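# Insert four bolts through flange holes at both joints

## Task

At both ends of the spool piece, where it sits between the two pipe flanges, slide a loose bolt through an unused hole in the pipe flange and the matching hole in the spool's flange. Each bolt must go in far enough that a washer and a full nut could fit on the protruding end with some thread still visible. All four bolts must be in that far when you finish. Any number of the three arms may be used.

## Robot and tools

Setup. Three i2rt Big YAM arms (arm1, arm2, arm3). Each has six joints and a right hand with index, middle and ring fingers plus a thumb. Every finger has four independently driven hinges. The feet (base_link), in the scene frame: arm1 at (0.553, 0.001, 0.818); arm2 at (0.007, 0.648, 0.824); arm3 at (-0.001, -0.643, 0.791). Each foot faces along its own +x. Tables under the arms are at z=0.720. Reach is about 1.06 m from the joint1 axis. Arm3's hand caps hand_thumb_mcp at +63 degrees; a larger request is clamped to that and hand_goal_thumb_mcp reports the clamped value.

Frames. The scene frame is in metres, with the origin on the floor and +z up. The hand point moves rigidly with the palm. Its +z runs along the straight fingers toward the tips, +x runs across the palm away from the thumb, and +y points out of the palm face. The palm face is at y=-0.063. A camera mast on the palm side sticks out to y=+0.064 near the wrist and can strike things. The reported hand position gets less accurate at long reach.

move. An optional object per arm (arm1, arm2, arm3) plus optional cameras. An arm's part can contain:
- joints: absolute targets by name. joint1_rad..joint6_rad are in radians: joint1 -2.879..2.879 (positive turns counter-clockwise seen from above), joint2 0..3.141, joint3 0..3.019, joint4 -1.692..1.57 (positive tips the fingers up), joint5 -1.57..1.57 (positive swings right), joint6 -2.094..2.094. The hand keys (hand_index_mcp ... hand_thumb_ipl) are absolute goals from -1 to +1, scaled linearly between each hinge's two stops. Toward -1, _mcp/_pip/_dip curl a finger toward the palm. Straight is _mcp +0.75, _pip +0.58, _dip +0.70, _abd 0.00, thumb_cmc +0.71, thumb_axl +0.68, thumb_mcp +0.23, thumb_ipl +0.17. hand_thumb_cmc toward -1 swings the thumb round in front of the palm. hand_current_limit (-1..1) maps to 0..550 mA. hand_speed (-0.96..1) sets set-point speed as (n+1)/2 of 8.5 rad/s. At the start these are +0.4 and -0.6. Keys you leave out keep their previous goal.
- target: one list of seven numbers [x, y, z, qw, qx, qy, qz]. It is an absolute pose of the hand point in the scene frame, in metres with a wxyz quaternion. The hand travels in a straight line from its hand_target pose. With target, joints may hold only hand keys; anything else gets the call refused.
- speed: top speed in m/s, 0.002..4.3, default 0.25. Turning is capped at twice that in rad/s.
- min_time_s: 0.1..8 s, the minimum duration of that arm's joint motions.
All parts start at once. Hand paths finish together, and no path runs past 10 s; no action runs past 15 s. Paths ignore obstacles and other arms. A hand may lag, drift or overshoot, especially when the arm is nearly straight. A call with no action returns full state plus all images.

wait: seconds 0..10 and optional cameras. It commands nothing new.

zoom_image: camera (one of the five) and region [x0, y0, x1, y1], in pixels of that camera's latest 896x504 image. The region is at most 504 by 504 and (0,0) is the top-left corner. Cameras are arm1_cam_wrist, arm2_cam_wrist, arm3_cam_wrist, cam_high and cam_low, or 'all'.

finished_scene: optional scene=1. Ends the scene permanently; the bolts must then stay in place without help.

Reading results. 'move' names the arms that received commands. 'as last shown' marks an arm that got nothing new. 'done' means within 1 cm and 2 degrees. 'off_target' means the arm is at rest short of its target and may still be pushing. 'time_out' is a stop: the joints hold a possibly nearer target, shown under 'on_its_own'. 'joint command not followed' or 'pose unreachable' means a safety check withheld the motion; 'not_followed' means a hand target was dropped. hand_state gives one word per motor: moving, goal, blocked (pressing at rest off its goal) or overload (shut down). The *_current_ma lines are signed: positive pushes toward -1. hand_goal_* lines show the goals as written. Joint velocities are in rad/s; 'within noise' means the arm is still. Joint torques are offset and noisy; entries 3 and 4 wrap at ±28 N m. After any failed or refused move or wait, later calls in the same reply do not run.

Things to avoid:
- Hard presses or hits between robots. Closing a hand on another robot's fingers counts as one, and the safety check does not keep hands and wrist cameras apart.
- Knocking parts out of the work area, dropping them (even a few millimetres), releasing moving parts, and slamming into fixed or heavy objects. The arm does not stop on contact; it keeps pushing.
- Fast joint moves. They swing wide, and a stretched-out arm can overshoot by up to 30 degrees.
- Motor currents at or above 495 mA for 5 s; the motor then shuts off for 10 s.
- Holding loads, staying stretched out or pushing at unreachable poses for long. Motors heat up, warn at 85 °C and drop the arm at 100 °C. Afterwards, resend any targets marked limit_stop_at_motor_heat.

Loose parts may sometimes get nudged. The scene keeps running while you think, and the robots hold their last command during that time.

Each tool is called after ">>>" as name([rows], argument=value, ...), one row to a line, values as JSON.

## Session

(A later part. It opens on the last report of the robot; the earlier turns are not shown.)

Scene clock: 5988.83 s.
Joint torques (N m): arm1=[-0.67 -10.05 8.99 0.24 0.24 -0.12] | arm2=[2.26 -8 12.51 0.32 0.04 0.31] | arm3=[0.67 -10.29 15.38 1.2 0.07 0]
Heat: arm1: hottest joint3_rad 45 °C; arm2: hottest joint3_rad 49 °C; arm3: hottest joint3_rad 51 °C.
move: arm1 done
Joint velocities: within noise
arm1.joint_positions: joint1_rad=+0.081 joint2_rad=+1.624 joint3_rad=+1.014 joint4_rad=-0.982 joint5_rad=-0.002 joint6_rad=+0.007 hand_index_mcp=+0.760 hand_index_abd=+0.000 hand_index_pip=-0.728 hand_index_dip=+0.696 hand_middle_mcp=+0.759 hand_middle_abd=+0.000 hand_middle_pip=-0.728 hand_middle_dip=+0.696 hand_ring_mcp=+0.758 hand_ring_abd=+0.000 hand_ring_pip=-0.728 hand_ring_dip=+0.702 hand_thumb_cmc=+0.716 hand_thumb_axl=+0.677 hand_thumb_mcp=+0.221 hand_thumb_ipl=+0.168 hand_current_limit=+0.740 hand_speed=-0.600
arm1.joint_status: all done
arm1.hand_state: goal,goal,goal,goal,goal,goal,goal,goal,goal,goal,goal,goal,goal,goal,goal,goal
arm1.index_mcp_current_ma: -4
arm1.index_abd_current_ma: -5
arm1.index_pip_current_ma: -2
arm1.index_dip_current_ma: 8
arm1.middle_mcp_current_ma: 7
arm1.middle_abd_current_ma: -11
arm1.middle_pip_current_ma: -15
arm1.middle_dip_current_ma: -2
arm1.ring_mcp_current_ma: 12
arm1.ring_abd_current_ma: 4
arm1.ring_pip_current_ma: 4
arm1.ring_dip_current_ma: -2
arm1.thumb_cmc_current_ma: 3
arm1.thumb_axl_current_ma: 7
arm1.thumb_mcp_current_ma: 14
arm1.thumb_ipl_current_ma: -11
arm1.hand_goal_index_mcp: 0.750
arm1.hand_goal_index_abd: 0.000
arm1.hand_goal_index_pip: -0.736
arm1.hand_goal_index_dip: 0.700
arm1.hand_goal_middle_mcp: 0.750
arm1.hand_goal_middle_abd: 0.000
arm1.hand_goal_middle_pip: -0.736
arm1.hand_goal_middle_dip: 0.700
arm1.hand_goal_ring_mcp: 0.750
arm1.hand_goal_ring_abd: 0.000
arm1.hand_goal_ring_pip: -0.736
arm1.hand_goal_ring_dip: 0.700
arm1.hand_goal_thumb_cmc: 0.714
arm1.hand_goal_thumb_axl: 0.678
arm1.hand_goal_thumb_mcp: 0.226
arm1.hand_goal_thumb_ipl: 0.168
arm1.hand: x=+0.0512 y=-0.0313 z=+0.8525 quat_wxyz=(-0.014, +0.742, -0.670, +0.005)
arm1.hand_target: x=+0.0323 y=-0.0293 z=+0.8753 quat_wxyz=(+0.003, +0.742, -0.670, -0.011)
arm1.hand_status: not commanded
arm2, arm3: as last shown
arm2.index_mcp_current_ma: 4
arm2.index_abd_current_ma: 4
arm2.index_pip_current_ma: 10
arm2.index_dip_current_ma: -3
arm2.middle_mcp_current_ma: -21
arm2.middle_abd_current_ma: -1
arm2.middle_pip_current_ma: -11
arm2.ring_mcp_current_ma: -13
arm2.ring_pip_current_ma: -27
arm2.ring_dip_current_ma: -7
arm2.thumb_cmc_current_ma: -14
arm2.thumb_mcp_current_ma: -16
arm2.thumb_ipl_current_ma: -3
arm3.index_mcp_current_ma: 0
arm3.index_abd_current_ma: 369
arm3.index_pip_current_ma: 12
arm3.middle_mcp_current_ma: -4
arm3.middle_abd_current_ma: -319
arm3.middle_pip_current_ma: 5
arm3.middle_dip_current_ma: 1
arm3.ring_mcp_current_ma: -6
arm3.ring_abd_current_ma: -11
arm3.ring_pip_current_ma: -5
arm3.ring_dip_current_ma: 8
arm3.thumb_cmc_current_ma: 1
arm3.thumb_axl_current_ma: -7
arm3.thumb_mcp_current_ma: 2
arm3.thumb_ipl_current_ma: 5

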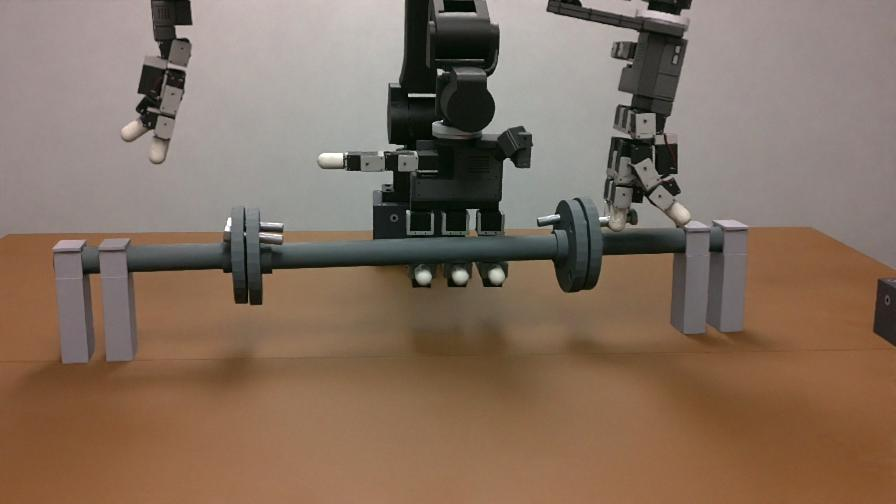

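>>> move(arm1={"joints": {"joint2_rad": 1.606, "joint3_rad": 1.061, "joint4_rad": -0.999}, "min_time_s": 1}, cameras=["cam_low"])

>>> zoom_image(camera="cam_low", region=[525, 185, 655, 265])

>>> zoom_image(camera="cam_low", region=[395, 210, 525, 310])

Scene clock: 5996.33 s.
Joint torques (N m): arm1=[-0.73 -10.05 8.91 0.24 0.24 -0.12] | arm2=[2.32 -7.94 12.51 0.34 0.04 0.31] | arm3=[0.67 -10.34 15.38 1.18 0.07 0]
Heat: arm1: hottest joint3_rad 46 °C; arm2: hottest joint3_rad 49 °C; arm3: hottest joint3_rad 51 °C.
move: arm1 done
Joint velocities: within noise
arm1.joint_positions: joint1_rad=+0.081 joint2_rad=+1.619 joint3_rad=+1.020 joint4_rad=-0.990 joint5_rad=-0.002 joint6_rad=+0.007 hand_index_mcp=+0.760 hand_index_abd=+0.000 hand_index_pip=-0.728 hand_index_dip=+0.696 hand_middle_mcp=+0.759 hand_middle_abd=+0.000 hand_middle_pip=-0.728 hand_middle_dip=+0.696 hand_ring_mcp=+0.758 hand_ring_abd=+0.000 hand_ring_pip=-0.728 hand_ring_dip=+0.702 hand_thumb_cmc=+0.716 hand_thumb_axl=+0.677 hand_thumb_mcp=+0.221 hand_thumb_ipl=+0.168 hand_current_limit=+0.740 hand_speed=-0.600
arm1.joint_status: all done
arm1.hand_state: goal,goal,goal,goal,goal,goal,goal,goal,goal,goal,goal,goal,goal,goal,goal,goal
arm1.index_mcp_current_ma: -3
arm1.index_abd_current_ma: -10
arm1.index_pip_current_ma: -3
arm1.index_dip_current_ma: 15
arm1.middle_mcp_current_ma: -5
arm1.middle_abd_current_ma: 6
arm1.middle_pip_current_ma: 6
arm1.middle_dip_current_ma: -12
arm1.ring_mcp_current_ma: 5
arm1.ring_abd_current_ma: 10
arm1.ring_pip_current_ma: 2
arm1.ring_dip_current_ma: -10
arm1.thumb_cmc_current_ma: 0
arm1.thumb_axl_current_ma: -1
arm1.thumb_mcp_current_ma: 5
arm1.thumb_ipl_current_ma: -3
arm1.hand_goal_index_mcp: 0.750
arm1.hand_goal_index_abd: 0.000
arm1.hand_goal_index_pip: -0.736
arm1.hand_goal_index_dip: 0.700
arm1.hand_goal_middle_mcp: 0.750
arm1.hand_goal_middle_abd: 0.000
arm1.hand_goal_middle_pip: -0.736
arm1.hand_goal_middle_dip: 0.700
arm1.hand_goal_ring_mcp: 0.750
arm1.hand_goal_ring_abd: 0.000
arm1.hand_goal_ring_pip: -0.736
arm1.hand_goal_ring_dip: 0.700
arm1.hand_goal_thumb_cmc: 0.714
arm1.hand_goal_thumb_axl: 0.678
arm1.hand_goal_thumb_mcp: 0.226
arm1.hand_goal_thumb_ipl: 0.168
arm1.hand: x=+0.0499 y=-0.0315 z=+0.8567 quat_wxyz=(-0.013, +0.742, -0.670, +0.004)
arm1.hand_target: x=+0.0321 y=-0.0294 z=+0.8788 quat_wxyz=(+0.003, +0.742, -0.670, -0.011)
arm1.hand_status: not commanded
arm2, arm3: as last shown
arm2.index_abd_current_ma: 2
arm2.index_pip_current_ma: 7
arm2.index_dip_current_ma: -5
arm2.middle_mcp_current_ma: -28
arm2.middle_abd_current_ma: -2
arm2.middle_pip_current_ma: -4
arm2.middle_dip_current_ma: 4
arm2.ring_mcp_current_ma: -21
arm2.ring_abd_current_ma: -7
arm2.ring_pip_current_ma: -20
arm2.thumb_cmc_current_ma: -9
arm2.thumb_axl_current_ma: -6
arm2.thumb_ipl_current_ma: -5
arm3.index_mcp_current_ma: -4
arm3.index_abd_current_ma: 368
arm3.index_pip_current_ma: 7
arm3.index_dip_current_ma: 3
arm3.middle_mcp_current_ma: -13
arm3.middle_abd_current_ma: -317
arm3.middle_pip_current_ma: 0
arm3.middle_dip_current_ma: 8
arm3.ring_mcp_current_ma: -9
arm3.ring_abd_current_ma: -6
arm3.ring_pip_current_ma: -12
arm3.ring_dip_current_ma: 4
arm3.thumb_cmc_current_ma: 7
arm3.thumb_mcp_current_ma: 3
arm3.thumb_ipl_current_ma: 1

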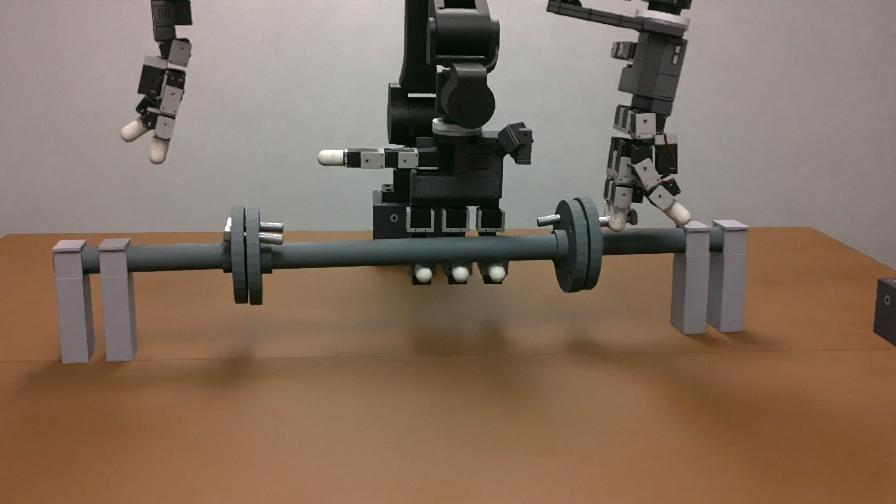

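Scaled by 3.877.

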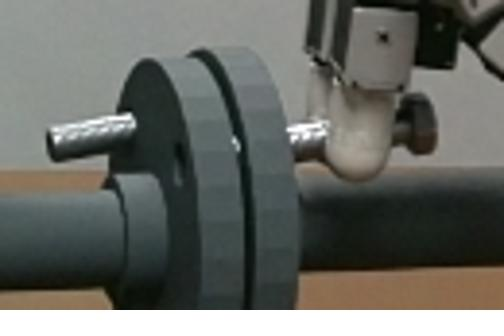

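Scaled by 3.877.

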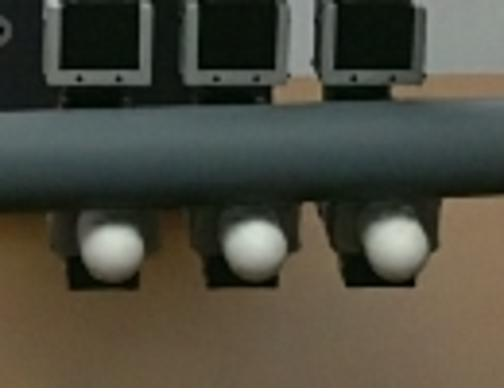

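>>> move(arm1={"joints": {"joint2_rad": 1.6015, "joint3_rad": 1.0645, "joint4_rad": -1.003}, "min_time_s": 1}, cameras=["cam_low"])

>>> zoom_image(camera="cam_low", region=[525, 185, 655, 265])

>>> zoom_image(camera="cam_low", region=[395, 210, 525, 310])

Scene clock: 6011.87 s.
Joint torques (N m): arm1=[-0.79 -10.05 8.95 0.27 0.24 -0.12] | arm2=[2.32 -8 12.51 0.31 0.04 0.31] | arm3=[0.67 -10.34 15.36 1.18 0.08 0.01]
Heat: arm1: hottest joint3_rad 47 °C; arm2: hottest joint3_rad 49 °C; arm3: hottest joint3_rad 51 °C.
move: arm1 done
Joint velocities: within noise
arm1.joint_positions: joint1_rad=+0.081 joint2_rad=+1.614 joint3_rad=+1.024 joint4_rad=-0.995 joint5_rad=-0.002 joint6_rad=+0.007 hand_index_mcp=+0.760 hand_index_abd=+0.000 hand_index_pip=-0.727 hand_index_dip=+0.697 hand_middle_mcp=+0.759 hand_middle_abd=+0.000 hand_middle_pip=-0.728 hand_middle_dip=+0.696 hand_ring_mcp=+0.758 hand_ring_abd=+0.000 hand_ring_pip=-0.728 hand_ring_dip=+0.702 hand_thumb_cmc=+0.716 hand_thumb_axl=+0.677 hand_thumb_mcp=+0.221 hand_thumb_ipl=+0.168 hand_current_limit=+0.740 hand_speed=-0.600
arm1.joint_status: all done
arm1.hand_state: goal,goal,goal,goal,goal,goal,goal,goal,goal,goal,goal,goal,goal,goal,goal,goal
arm1.index_mcp_current_ma: 20
arm1.index_abd_current_ma: -4
arm1.index_pip_current_ma: 15
arm1.index_dip_current_ma: 3
arm1.middle_mcp_current_ma: 4
arm1.middle_abd_current_ma: 4
arm1.middle_pip_current_ma: -8
arm1.middle_dip_current_ma: 3
arm1.ring_mcp_current_ma: 12
arm1.ring_abd_current_ma: 3
arm1.ring_pip_current_ma: 12
arm1.ring_dip_current_ma: -9
arm1.thumb_cmc_current_ma: 11
arm1.thumb_axl_current_ma: 12
arm1.thumb_mcp_current_ma: -2
arm1.thumb_ipl_current_ma: 2
arm1.hand_goal_index_mcp: 0.750
arm1.hand_goal_index_abd: 0.000
arm1.hand_goal_index_pip: -0.736
arm1.hand_goal_index_dip: 0.700
arm1.hand_goal_middle_mcp: 0.750
arm1.hand_goal_middle_abd: 0.000
arm1.hand_goal_middle_pip: -0.736
arm1.hand_goal_middle_dip: 0.700
arm1.hand_goal_ring_mcp: 0.750
arm1.hand_goal_ring_abd: 0.000
arm1.hand_goal_ring_pip: -0.736
arm1.hand_goal_ring_dip: 0.700
arm1.hand_goal_thumb_cmc: 0.714
arm1.hand_goal_thumb_axl: 0.678
arm1.hand_goal_thumb_mcp: 0.226
arm1.hand_goal_thumb_ipl: 0.168
arm1.hand: x=+0.0485 y=-0.0317 z=+0.8604 quat_wxyz=(-0.011, +0.742, -0.670, +0.003)
arm1.hand_target: x=+0.0309 y=-0.0295 z=+0.8826 quat_wxyz=(+0.005, +0.742, -0.670, -0.013)
arm1.hand_status: not commanded
arm2, arm3: as last shown
arm2.index_mcp_current_ma: 2
arm2.index_abd_current_ma: -2
arm2.index_pip_current_ma: 4
arm2.index_dip_current_ma: -7
arm2.middle_mcp_current_ma: -20
arm2.middle_abd_current_ma: -1
arm2.middle_pip_current_ma: -7
arm2.middle_dip_current_ma: 6
arm2.ring_mcp_current_ma: -25
arm2.ring_abd_current_ma: -4
arm2.ring_pip_current_ma: -25
arm2.ring_dip_current_ma: 4
arm2.thumb_cmc_current_ma: -12
arm2.thumb_mcp_current_ma: -20
arm2.thumb_ipl_current_ma: -8
arm3.index_mcp_current_ma: -3
arm3.index_abd_current_ma: 364
arm3.index_pip_current_ma: 9
arm3.index_dip_current_ma: 5
arm3.middle_mcp_current_ma: -5
arm3.middle_abd_current_ma: -316
arm3.middle_pip_current_ma: 5
arm3.middle_dip_current_ma: 6
arm3.ring_mcp_current_ma: -2
arm3.ring_abd_current_ma: -7
arm3.ring_pip_current_ma: -7
arm3.ring_dip_current_ma: -1
arm3.thumb_cmc_current_ma: 4
arm3.thumb_axl_current_ma: -5
arm3.thumb_mcp_current_ma: 4
arm3.thumb_ipl_current_ma: 2

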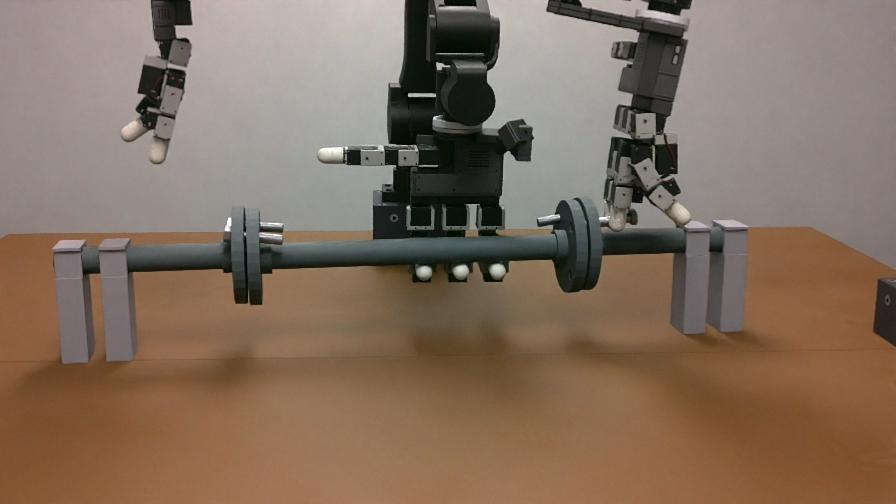

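Scaled by 3.877.

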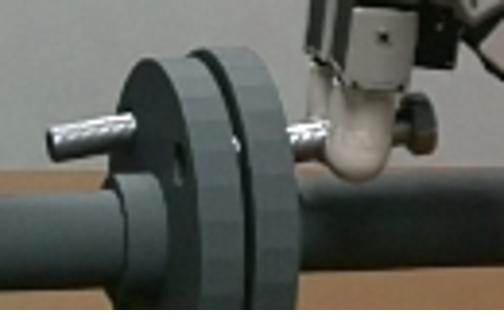

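Scaled by 3.877.

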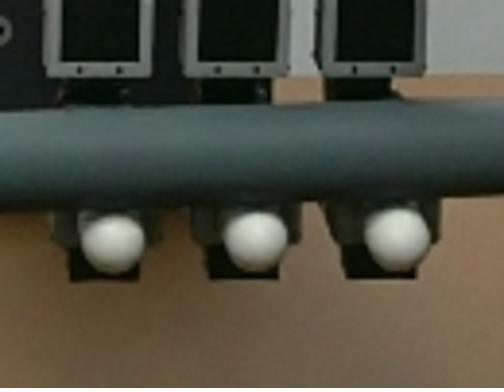

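>>> move(arm1={"joints": {"joint2_rad": 1.597, "joint3_rad": 1.068, "joint4_rad": -1.010}, "min_time_s": 1}, cameras=["cam_low"])

>>> zoom_image(camera="cam_low", region=[525, 185, 655, 265])

>>> zoom_image(camera="cam_low", region=[395, 210, 525, 310])

Scene clock: 6024.60 s.
Joint torques (N m): arm1=[-0.73 -10.17 9.17 0.2 0.24 -0.11] | arm2=[2.26 -8 12.52 0.32 0.04 0.31] | arm3=[0.67 -10.34 15.36 1.2 0.08 0]
Heat: arm1: hottest joint3_rad 46 °C; arm2: hottest joint3_rad 49 °C; arm3: hottest joint3_rad 51 °C.
move: arm1 done
Joint velocities: within noise
arm1.joint_positions: joint1_rad=+0.081 joint2_rad=+1.612 joint3_rad=+1.024 joint4_rad=-1.000 joint5_rad=-0.002 joint6_rad=+0.007 hand_index_mcp=+0.760 hand_index_abd=+0.000 hand_index_pip=-0.724 hand_index_dip=+0.700 hand_middle_mcp=+0.759 hand_middle_abd=+0.000 hand_middle_pip=-0.728 hand_middle_dip=+0.697 hand_ring_mcp=+0.758 hand_ring_abd=+0.000 hand_ring_pip=-0.728 hand_ring_dip=+0.702 hand_thumb_cmc=+0.716 hand_thumb_axl=+0.677 hand_thumb_mcp=+0.221 hand_thumb_ipl=+0.168 hand_current_limit=+0.740 hand_speed=-0.600
arm1.joint_status: all done
arm1.hand_state: goal,goal,goal,goal,goal,goal,goal,goal,goal,goal,goal,goal,goal,goal,goal,goal
arm1.index_mcp_current_ma: -9
arm1.index_abd_current_ma: -10
arm1.index_pip_current_ma: -6
arm1.index_dip_current_ma: 2
arm1.middle_mcp_current_ma: 5
arm1.middle_abd_current_ma: -17
arm1.middle_pip_current_ma: -13
arm1.middle_dip_current_ma: -6
arm1.ring_mcp_current_ma: 6
arm1.ring_abd_current_ma: 13
arm1.ring_pip_current_ma: -6
arm1.ring_dip_current_ma: -12
arm1.thumb_cmc_current_ma: -5
arm1.thumb_axl_current_ma: 3
arm1.thumb_mcp_current_ma: 11
arm1.thumb_ipl_current_ma: -4
arm1.hand_goal_index_mcp: 0.750
arm1.hand_goal_index_abd: 0.000
arm1.hand_goal_index_pip: -0.736
arm1.hand_goal_index_dip: 0.700
arm1.hand_goal_middle_mcp: 0.750
arm1.hand_goal_middle_abd: 0.000
arm1.hand_goal_middle_pip: -0.736
arm1.hand_goal_middle_dip: 0.700
arm1.hand_goal_ring_mcp: 0.750
arm1.hand_goal_ring_abd: 0.000
arm1.hand_goal_ring_pip: -0.736
arm1.hand_goal_ring_dip: 0.700
arm1.hand_goal_thumb_cmc: 0.714
arm1.hand_goal_thumb_axl: 0.678
arm1.hand_goal_thumb_mcp: 0.226
arm1.hand_goal_thumb_ipl: 0.168
arm1.hand: x=+0.0496 y=-0.0316 z=+0.8609 quat_wxyz=(-0.012, +0.743, -0.670, +0.004)
arm1.hand_target: x=+0.0308 y=-0.0296 z=+0.8856 quat_wxyz=(+0.006, +0.742, -0.670, -0.014)
arm1.hand_status: not commanded
arm2, arm3: as last shown
arm2.index_mcp_current_ma: 5
arm2.index_abd_current_ma: 3
arm2.index_pip_current_ma: 5
arm2.index_dip_current_ma: -1
arm2.middle_mcp_current_ma: -24
arm2.middle_pip_current_ma: -6
arm2.ring_mcp_current_ma: -21
arm2.ring_abd_current_ma: -10
arm2.ring_pip_current_ma: -21
arm2.ring_dip_current_ma: -1
arm2.thumb_cmc_current_ma: -17
arm2.thumb_axl_current_ma: -2
arm2.thumb_mcp_current_ma: -17
arm2.thumb_ipl_current_ma: -2
arm3.index_mcp_current_ma: 3
arm3.index_abd_current_ma: 366
arm3.index_dip_current_ma: 2
arm3.middle_mcp_current_ma: -11
arm3.middle_abd_current_ma: -318
arm3.middle_dip_current_ma: 1
arm3.ring_mcp_current_ma: -1
arm3.ring_abd_current_ma: -9
arm3.ring_pip_current_ma: -6
arm3.ring_dip_current_ma: -2
arm3.thumb_axl_current_ma: 2
arm3.thumb_ipl_current_ma: 8

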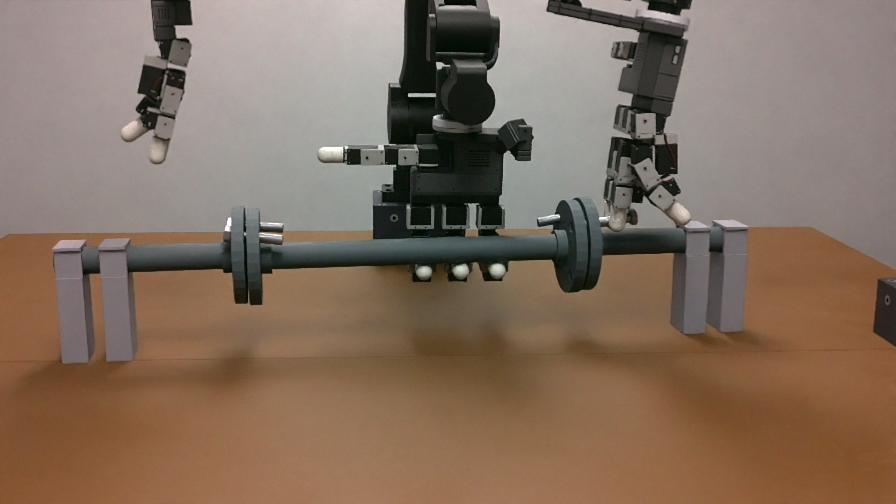

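Scaled by 3.877.

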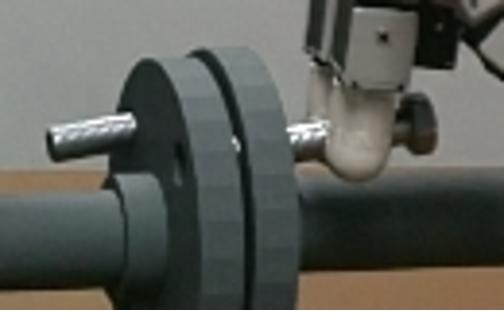

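Scaled by 3.877.

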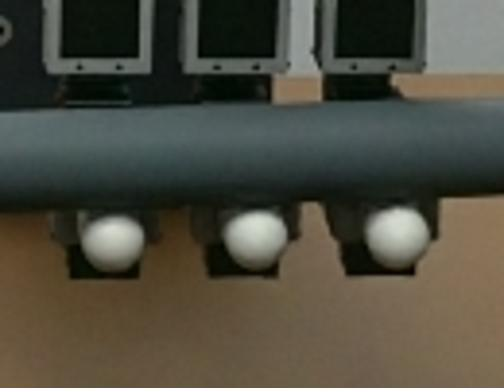

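>>> move(arm1={"joints": {"joint2_rad": 1.590, "joint3_rad": 1.074, "joint4_rad": -1.018}, "min_time_s": 1}, cameras=["cam_low"])

>>> zoom_image(camera="cam_low", region=[525, 185, 655, 265])

>>> zoom_image(camera="cam_low", region=[395, 210, 525, 310])

Scene clock: 6032.33 s.
Joint torques (N m): arm1=[-0.73 -10.58 9.31 0.17 0.24 -0.11] | arm2=[2.32 -8 12.51 0.32 0.04 0.31] | arm3=[0.73 -10.29 15.36 1.2 0.08 0.01]
Heat: arm1: hottest joint3_rad 46 °C; arm2: hottest joint3_rad 49 °C; arm3: hottest joint3_rad 51 °C.
move: arm1 done
Joint velocities: within noise
arm1.joint_positions: joint1_rad=+0.081 joint2_rad=+1.612 joint3_rad=+1.028 joint4_rad=-1.008 joint5_rad=-0.002 joint6_rad=+0.007 hand_index_mcp=+0.760 hand_index_abd=+0.000 hand_index_pip=-0.715 hand_index_dip=+0.705 hand_middle_mcp=+0.759 hand_middle_abd=+0.000 hand_middle_pip=-0.719 hand_middle_dip=+0.703 hand_ring_mcp=+0.758 hand_ring_abd=+0.000 hand_ring_pip=-0.724 hand_ring_dip=+0.702 hand_thumb_cmc=+0.716 hand_thumb_axl=+0.677 hand_thumb_mcp=+0.221 hand_thumb_ipl=+0.168 hand_current_limit=+0.740 hand_speed=-0.600
arm1.joint_status: all done
arm1.hand_state: goal,goal,blocked,goal,goal,goal,goal,goal,goal,goal,goal,goal,goal,goal,goal,goal
arm1.index_mcp_current_ma: -1
arm1.index_abd_current_ma: -4
arm1.index_pip_current_ma: 11
arm1.index_dip_current_ma: -4
arm1.middle_mcp_current_ma: -3
arm1.middle_abd_current_ma: -4
arm1.middle_pip_current_ma: -4
arm1.middle_dip_current_ma: 0
arm1.ring_mcp_current_ma: 12
arm1.ring_abd_current_ma: 0
arm1.ring_pip_current_ma: -3
arm1.ring_dip_current_ma: -4
arm1.thumb_cmc_current_ma: 9
arm1.thumb_axl_current_ma: 8
arm1.thumb_mcp_current_ma: 10
arm1.thumb_ipl_current_ma: -16
arm1.hand_goal_index_mcp: 0.750
arm1.hand_goal_index_abd: 0.000
arm1.hand_goal_index_pip: -0.736
arm1.hand_goal_index_dip: 0.700
arm1.hand_goal_middle_mcp: 0.750
arm1.hand_goal_middle_abd: 0.000
arm1.hand_goal_middle_pip: -0.736
arm1.hand_goal_middle_dip: 0.700
arm1.hand_goal_ring_mcp: 0.750
arm1.hand_goal_ring_abd: 0.000
arm1.hand_goal_ring_pip: -0.736
arm1.hand_goal_ring_dip: 0.700
arm1.hand_goal_thumb_cmc: 0.714
arm1.hand_goal_thumb_axl: 0.678
arm1.hand_goal_thumb_mcp: 0.226
arm1.hand_goal_thumb_ipl: 0.168
arm1.hand: x=+0.0496 y=-0.0317 z=+0.8621 quat_wxyz=(-0.013, +0.743, -0.670, +0.005)
arm1.hand_target: x=+0.0299 y=-0.0297 z=+0.8906 quat_wxyz=(+0.007, +0.742, -0.670, -0.015)
arm1.hand_status: not commanded
arm2, arm3: as last shown
arm2.index_abd_current_ma: 1
arm2.index_pip_current_ma: 4
arm2.index_dip_current_ma: -6
arm2.middle_mcp_current_ma: -30
arm2.middle_abd_current_ma: 1
arm2.middle_pip_current_ma: -11
arm2.middle_dip_current_ma: 0
arm2.ring_mcp_current_ma: -19
arm2.ring_abd_current_ma: -9
arm2.ring_pip_current_ma: -24
arm2.ring_dip_current_ma: -4
arm2.thumb_cmc_current_ma: -9
arm2.thumb_axl_current_ma: -1
arm2.thumb_mcp_current_ma: -18
arm2.thumb_ipl_current_ma: -3
arm3.index_mcp_current_ma: -3
arm3.index_abd_current_ma: 367
arm3.index_pip_current_ma: 13
arm3.index_dip_current_ma: 8
arm3.middle_mcp_current_ma: -5
arm3.middle_abd_current_ma: -315
arm3.middle_pip_current_ma: 7
arm3.middle_dip_current_ma: 3
arm3.ring_mcp_current_ma: -5
arm3.ring_abd_current_ma: -7
arm3.ring_dip_current_ma: 3
arm3.thumb_cmc_current_ma: 3
arm3.thumb_axl_current_ma: -4
arm3.thumb_mcp_current_ma: 2
arm3.thumb_ipl_current_ma: 5

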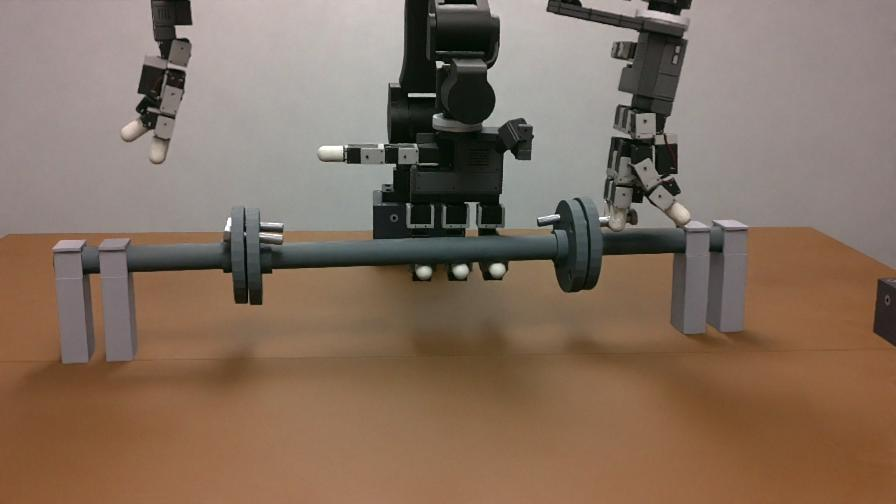

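Scaled by 3.877.

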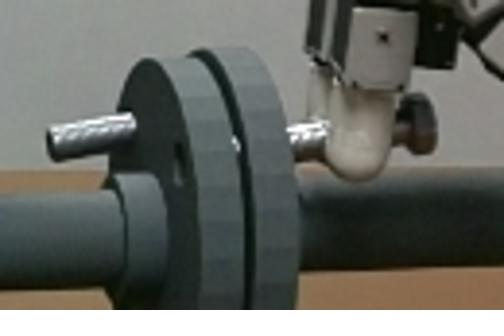

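Scaled by 3.877.

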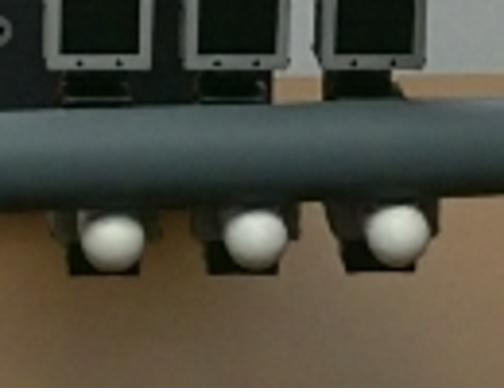

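>>> move(arm1={"joints": {"joint2_rad": 1.580, "joint3_rad": 1.083, "joint4_rad": -1.030}, "min_time_s": 1}, cameras=["cam_low"])

>>> zoom_image(camera="cam_low", region=[525, 185, 655, 265])

>>> zoom_image(camera="cam_low", region=[395, 210, 525, 310])

Scene clock: 6040.23 s.
Joint torques (N m): arm1=[-0.73 -11.11 9.66 0.16 0.24 -0.11] | arm2=[2.32 -8 12.52 0.32 0.04 0.31] | arm3=[0.73 -10.23 15.38 1.18 0.07 0.01]
Heat: arm1: hottest joint3_rad 46 °C; arm2: hottest joint3_rad 49 °C; arm3: hottest joint3_rad 51 °C.
move: arm1 done
Joint velocities: within noise
arm1.joint_positions: joint1_rad=+0.081 joint2_rad=+1.608 joint3_rad=+1.032 joint4_rad=-1.019 joint5_rad=-0.002 joint6_rad=+0.007 hand_index_mcp=+0.762 hand_index_abd=+0.000 hand_index_pip=-0.702 hand_index_dip=+0.712 hand_middle_mcp=+0.764 hand_middle_abd=+0.000 hand_middle_pip=-0.707 hand_middle_dip=+0.709 hand_ring_mcp=+0.764 hand_ring_abd=+0.000 hand_ring_pip=-0.712 hand_ring_dip=+0.707 hand_thumb_cmc=+0.716 hand_thumb_axl=+0.677 hand_thumb_mcp=+0.221 hand_thumb_ipl=+0.168 hand_current_limit=+0.740 hand_speed=-0.600
arm1.joint_status: all done
arm1.hand_state: goal,goal,blocked,goal,goal,goal,blocked,goal,goal,goal,blocked,goal,goal,goal,goal,goal
arm1.index_mcp_current_ma: 7
arm1.index_abd_current_ma: -8
arm1.index_pip_current_ma: 8
arm1.index_dip_current_ma: 16
arm1.middle_mcp_current_ma: 1
arm1.middle_abd_current_ma: -8
arm1.middle_pip_current_ma: 0
arm1.middle_dip_current_ma: -8
arm1.ring_mcp_current_ma: -2
arm1.ring_abd_current_ma: 17
arm1.ring_pip_current_ma: -7
arm1.ring_dip_current_ma: 11
arm1.thumb_cmc_current_ma: -1
arm1.thumb_axl_current_ma: 11
arm1.thumb_mcp_current_ma: 7
arm1.thumb_ipl_current_ma: -1
arm1.hand_goal_index_mcp: 0.750
arm1.hand_goal_index_abd: 0.000
arm1.hand_goal_index_pip: -0.736
arm1.hand_goal_index_dip: 0.700
arm1.hand_goal_middle_mcp: 0.750
arm1.hand_goal_middle_abd: 0.000
arm1.hand_goal_middle_pip: -0.736
arm1.hand_goal_middle_dip: 0.700
arm1.hand_goal_ring_mcp: 0.750
arm1.hand_goal_ring_abd: 0.000
arm1.hand_goal_ring_pip: -0.736
arm1.hand_goal_ring_dip: 0.700
arm1.hand_goal_thumb_cmc: 0.714
arm1.hand_goal_thumb_axl: 0.678
arm1.hand_goal_thumb_mcp: 0.226
arm1.hand_goal_thumb_ipl: 0.168
arm1.hand: x=+0.0503 y=-0.0316 z=+0.8645 quat_wxyz=(-0.015, +0.743, -0.670, +0.006)
arm1.hand_target: x=+0.0283 y=-0.0300 z=+0.8986 quat_wxyz=(+0.010, +0.742, -0.670, -0.017)
arm1.hand_status: not commanded
arm2, arm3: as last shown
arm2.index_mcp_current_ma: 10
arm2.index_abd_current_ma: 5
arm2.index_pip_current_ma: 6
arm2.index_dip_current_ma: -2
arm2.middle_mcp_current_ma: -29
arm2.middle_abd_current_ma: 3
arm2.middle_pip_current_ma: -1
arm2.middle_dip_current_ma: 6
arm2.ring_mcp_current_ma: -21
arm2.ring_abd_current_ma: -5
arm2.ring_pip_current_ma: -23
arm2.ring_dip_current_ma: -2
arm2.thumb_cmc_current_ma: -13
arm2.thumb_axl_current_ma: -3
arm2.thumb_mcp_current_ma: -16
arm2.thumb_ipl_current_ma: 0
arm3.index_mcp_current_ma: 4
arm3.index_abd_current_ma: 373
arm3.index_pip_current_ma: 12
arm3.index_dip_current_ma: 5
arm3.middle_abd_current_ma: -318
arm3.middle_pip_current_ma: 3
arm3.middle_dip_current_ma: 0
arm3.ring_mcp_current_ma: -2
arm3.ring_abd_current_ma: -9
arm3.ring_pip_current_ma: -10
arm3.thumb_cmc_current_ma: 7
arm3.thumb_axl_current_ma: -3
arm3.thumb_mcp_current_ma: 0

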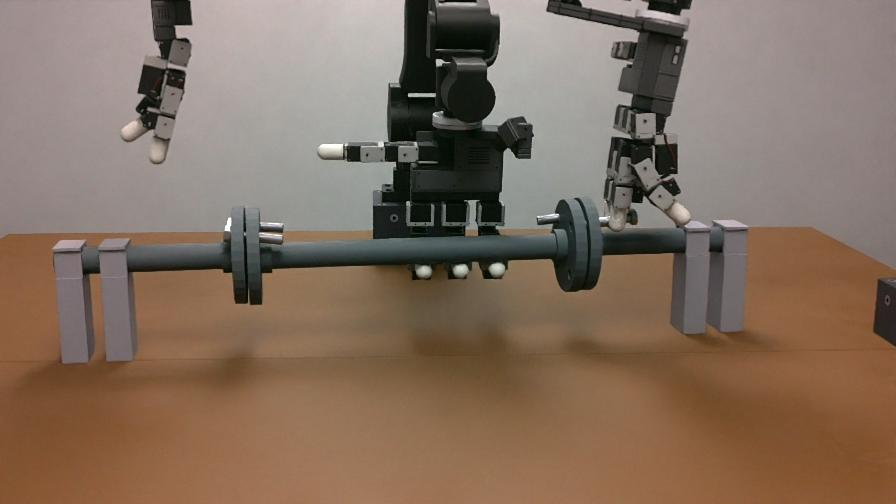

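Scaled by 3.877.

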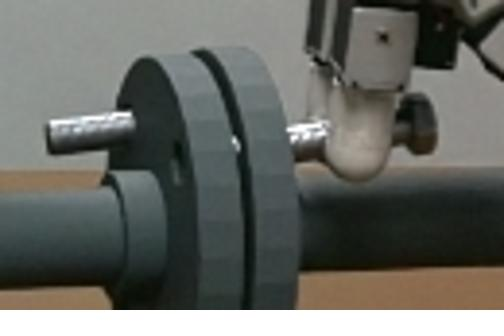

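Scaled by 3.877.

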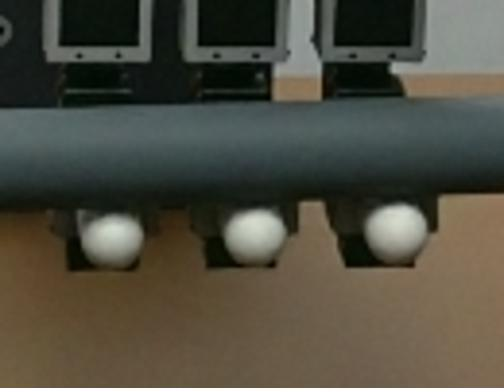

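>>> move(arm3={"joints": {"joint1_rad": -0.1, "joint2_rad": 1.294, "joint3_rad": 1.152, "joint4_rad": -1.139}, "min_time_s": 1.0}, cameras=["cam_low", "arm3_cam_wrist"])

>>> zoom_image(camera="cam_low", region=[575, 190, 655, 250])

>>> zoom_image(camera="cam_low", region=[525, 185, 655, 265])

Scene clock: 6057.23 s.
Joint torques (N m): arm1=[-0.73 -11.05 9.66 0.16 0.24 -0.1] | arm2=[2.32 -8 12.51 0.32 0.04 0.31] | arm3=[0.85 -8.06 15.3 1.68 0.08 0.01]
Heat: arm1: hottest joint3_rad 46 °C; arm2: hottest joint3_rad 49 °C; arm3: hottest joint3_rad 51 °C.
move: arm3 done
Joint velocities: within noise
arm1: as last shown
arm1.joint_positions: joint1_rad=+0.080 joint2_rad=+1.608 joint3_rad=+1.032 joint4_rad=-1.019 joint5_rad=-0.002 joint6_rad=+0.006 hand_index_mcp=+0.762 hand_index_abd=+0.000 hand_index_pip=-0.702 hand_index_dip=+0.712 hand_middle_mcp=+0.764 hand_middle_abd=+0.000 hand_middle_pip=-0.707 hand_middle_dip=+0.709 hand_ring_mcp=+0.764 hand_ring_abd=+0.000 hand_ring_pip=-0.712 hand_ring_dip=+0.707 hand_thumb_cmc=+0.716 hand_thumb_axl=+0.677 hand_thumb_mcp=+0.221 hand_thumb_ipl=+0.168 hand_current_limit=+0.740 hand_speed=-0.600
arm1.index_mcp_current_ma: -5
arm1.index_abd_current_ma: -9
arm1.index_pip_current_ma: 15
arm1.index_dip_current_ma: -4
arm1.middle_mcp_current_ma: -8
arm1.middle_abd_current_ma: -9
arm1.middle_pip_current_ma: -19
arm1.middle_dip_current_ma: -2
arm1.ring_mcp_current_ma: 0
arm1.ring_abd_current_ma: 5
arm1.ring_pip_current_ma: 2
arm1.ring_dip_current_ma: -14
arm1.thumb_cmc_current_ma: 1
arm1.thumb_axl_current_ma: -5
arm1.thumb_mcp_current_ma: 17
arm1.thumb_ipl_current_ma: 12
arm1.hand: x=+0.0503 y=-0.0315 z=+0.8647 quat_wxyz=(-0.015, +0.743, -0.669, +0.006)
arm1.hand_target: x=+0.0283 y=-0.0301 z=+0.8987 quat_wxyz=(+0.010, +0.742, -0.670, -0.017)
arm2.joint_positions: joint1_rad=+0.328 joint2_rad=+1.291 joint3_rad=+1.217 joint4_rad=-1.464 joint5_rad=-0.001 joint6_rad=+0.078 hand_index_mcp=+0.992 hand_index_abd=-0.022 hand_index_pip=+0.591 hand_index_dip=+0.708 hand_middle_mcp=+0.948 hand_middle_abd=-0.018 hand_middle_pip=+0.958 hand_middle_dip=+0.970 hand_ring_mcp=+0.933 hand_ring_abd=-0.008 hand_ring_pip=+0.944 hand_ring_dip=+0.970 hand_thumb_cmc=+0.706 hand_thumb_axl=+0.676 hand_thumb_mcp=+0.204 hand_thumb_ipl=+0.173 hand_current_limit=+0.740 hand_speed=-0.600
arm2.joint_status: not commanded
arm2.hand_state: goal,blocked,goal,goal,blocked,goal,blocked,goal,blocked,goal,blocked,goal,goal,goal,blocked,goal
arm2.index_mcp_current_ma: 3
arm2.index_abd_current_ma: -3
arm2.index_pip_current_ma: 5
arm2.index_dip_current_ma: -3
arm2.middle_mcp_current_ma: -25
arm2.middle_abd_current_ma: 6
arm2.middle_pip_current_ma: -8
arm2.middle_dip_current_ma: 2
arm2.ring_mcp_current_ma: -15
arm2.ring_abd_current_ma: -8
arm2.ring_pip_current_ma: -26
arm2.ring_dip_current_ma: -4
arm2.thumb_cmc_current_ma: -4
arm2.thumb_axl_current_ma: -2
arm2.thumb_mcp_current_ma: -20
arm2.thumb_ipl_current_ma: -5
arm2.hand_goal_index_mcp: 1.000
arm2.hand_goal_index_abd: 0.000
arm2.hand_goal_index_pip: 0.580
arm2.hand_goal_index_dip: 0.700
arm2.hand_goal_middle_mcp: 0.980
arm2.hand_goal_middle_abd: 0.000
arm2.hand_goal_middle_pip: 0.980
arm2.hand_goal_middle_dip: 0.980
arm2.hand_goal_ring_mcp: 0.980
arm2.hand_goal_ring_abd: 0.000
arm2.hand_goal_ring_pip: 0.980
arm2.hand_goal_ring_dip: 0.980
arm2.hand_goal_thumb_cmc: 0.714
arm2.hand_goal_thumb_axl: 0.678
arm2.hand_goal_thumb_mcp: 0.226
arm2.hand_goal_thumb_ipl: 0.168
arm2.hand: x=+0.1140 y=+0.2066 z=+1.0673 quat_wxyz=(+0.020, +0.994, +0.111, +0.002)
arm2.hand_target: x=+0.1178 y=+0.2006 z=+1.0899 quat_wxyz=(+0.040, +0.994, +0.106, +0.005)
arm2.hand_status: not commanded
arm3.joint_positions: joint1_rad=-0.111 joint2_rad=+1.286 joint3_rad=+1.088 joint4_rad=-1.164 joint5_rad=-0.015 joint6_rad=-0.084 hand_index_mcp=+0.821 hand_index_abd=-0.053 hand_index_pip=+0.594 hand_index_dip=+0.703 hand_middle_mcp=+0.827 hand_middle_abd=+0.105 hand_middle_pip=+0.596 hand_middle_dip=+0.710 hand_ring_mcp=+0.947 hand_ring_abd=-0.007 hand_ring_pip=+0.962 hand_ring_dip=+0.976 hand_thumb_cmc=+0.715 hand_thumb_axl=+0.677 hand_thumb_mcp=+0.218 hand_thumb_ipl=+0.168 hand_current_limit=+0.740 hand_speed=-0.800
arm3.joint_status: all done
arm3.hand_state: blocked,blocked,goal,goal,blocked,blocked,goal,goal,blocked,goal,goal,goal,goal,goal,goal,goal
arm3.index_mcp_current_ma: 1
arm3.index_abd_current_ma: 372
arm3.index_pip_current_ma: 10
arm3.index_dip_current_ma: 6
arm3.middle_mcp_current_ma: -12
arm3.middle_abd_current_ma: -313
arm3.middle_pip_current_ma: 3
arm3.middle_dip_current_ma: 5
arm3.ring_mcp_current_ma: -3
arm3.ring_abd_current_ma: -6
arm3.ring_pip_current_ma: -10
arm3.ring_dip_current_ma: 3
arm3.thumb_cmc_current_ma: 1
arm3.thumb_axl_current_ma: -4
arm3.thumb_mcp_current_ma: 2
arm3.thumb_ipl_current_ma: 8
arm3.hand_goal_index_mcp: 0.790
arm3.hand_goal_index_abd: -0.800
arm3.hand_goal_index_pip: 0.580
arm3.hand_goal_index_dip: 0.700
arm3.hand_goal_middle_mcp: 0.790
arm3.hand_goal_middle_abd: 0.800
arm3.hand_goal_middle_pip: 0.580
arm3.hand_goal_middle_dip: 0.700
arm3.hand_goal_ring_mcp: 0.980
arm3.hand_goal_ring_abd: 0.000
arm3.hand_goal_ring_pip: 0.980
arm3.hand_goal_ring_dip: 0.980
arm3.hand_goal_thumb_cmc: 0.714
arm3.hand_goal_thumb_axl: 0.678
arm3.hand_goal_thumb_mcp: 0.226
arm3.hand_goal_thumb_ipl: 0.168
arm3.hand: x=+0.0625 y=-0.1558 z=+1.0056 quat_wxyz=(+0.001, +0.008, +0.994, +0.105)
arm3.hand_target: x=+0.0605 y=-0.1312 z=+1.0390 quat_wxyz=(+0.004, +0.007, +0.989, +0.146)
arm3.hand_status: not commanded
pictures: arm3_cam_wrist, cam_low

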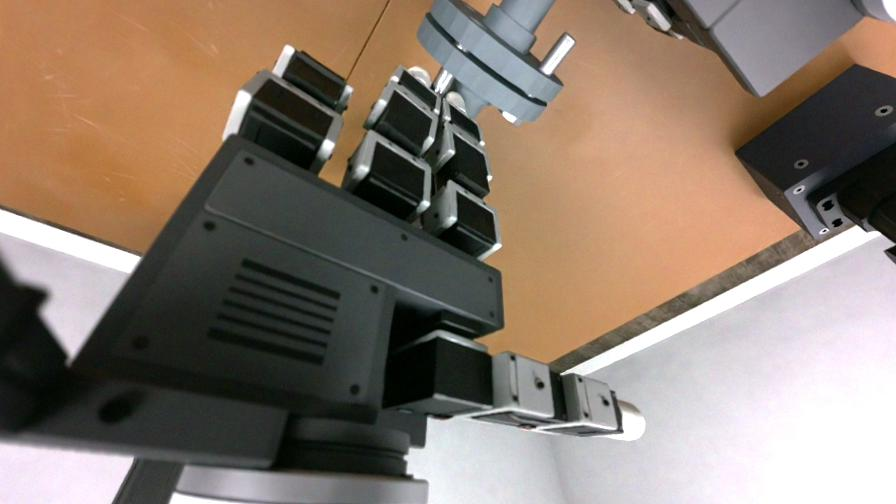

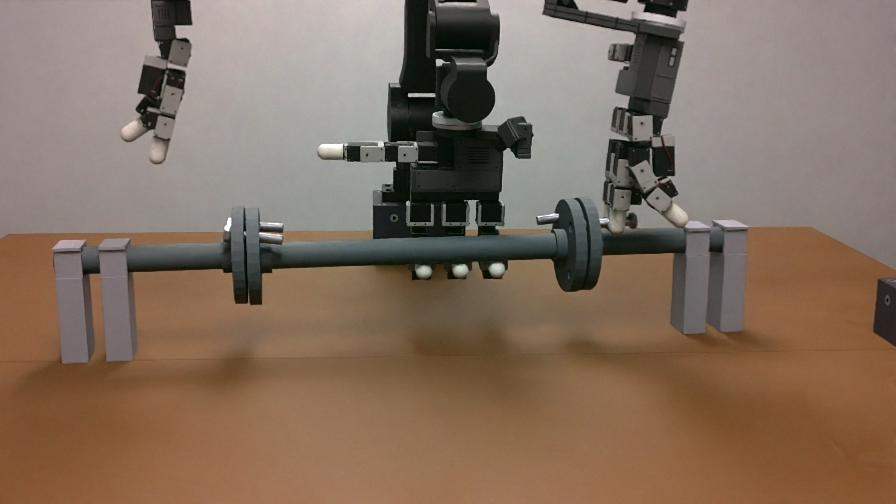

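Scaled by 6.300.

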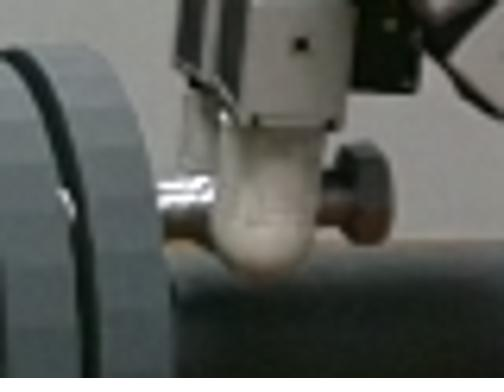

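Scaled by 3.877.

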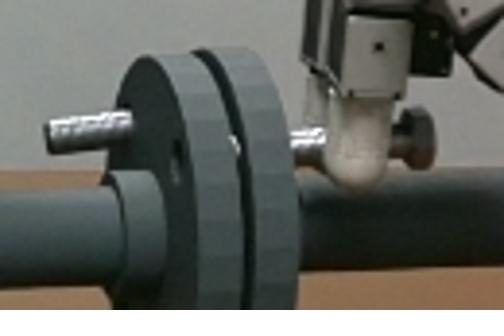

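>>> zoom_image(camera="arm3_cam_wrist", region=[400, 0, 580, 130])

>>> zoom_image(camera="arm3_cam_wrist", region=[425, 10, 505, 70])

>>> zoom_image(camera="cam_low", region=[560, 200, 600, 240])

Scaled by 2.800.

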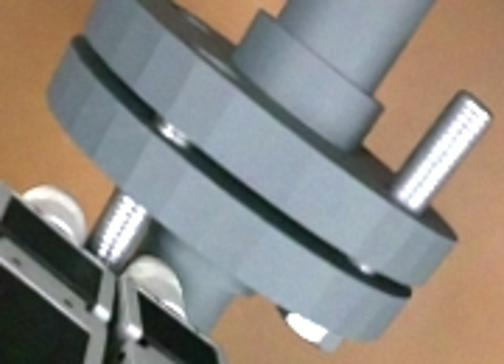

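Scaled by 6.300.

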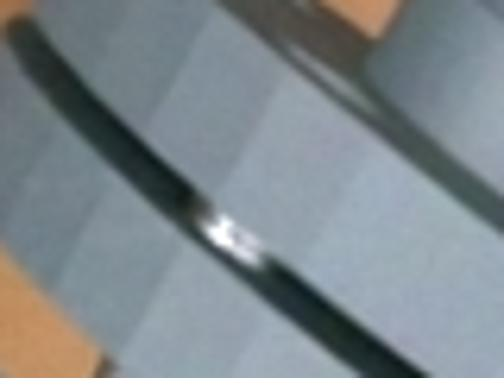

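Scaled by 12.600.

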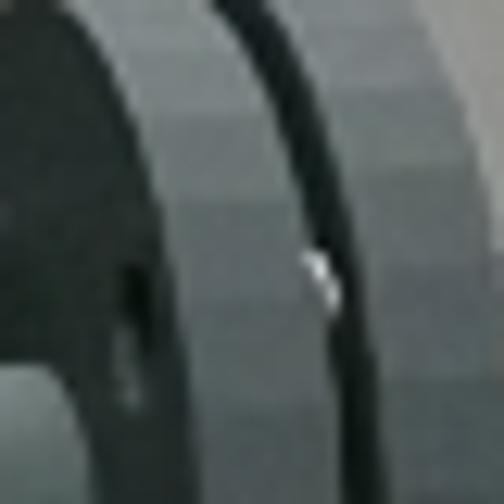

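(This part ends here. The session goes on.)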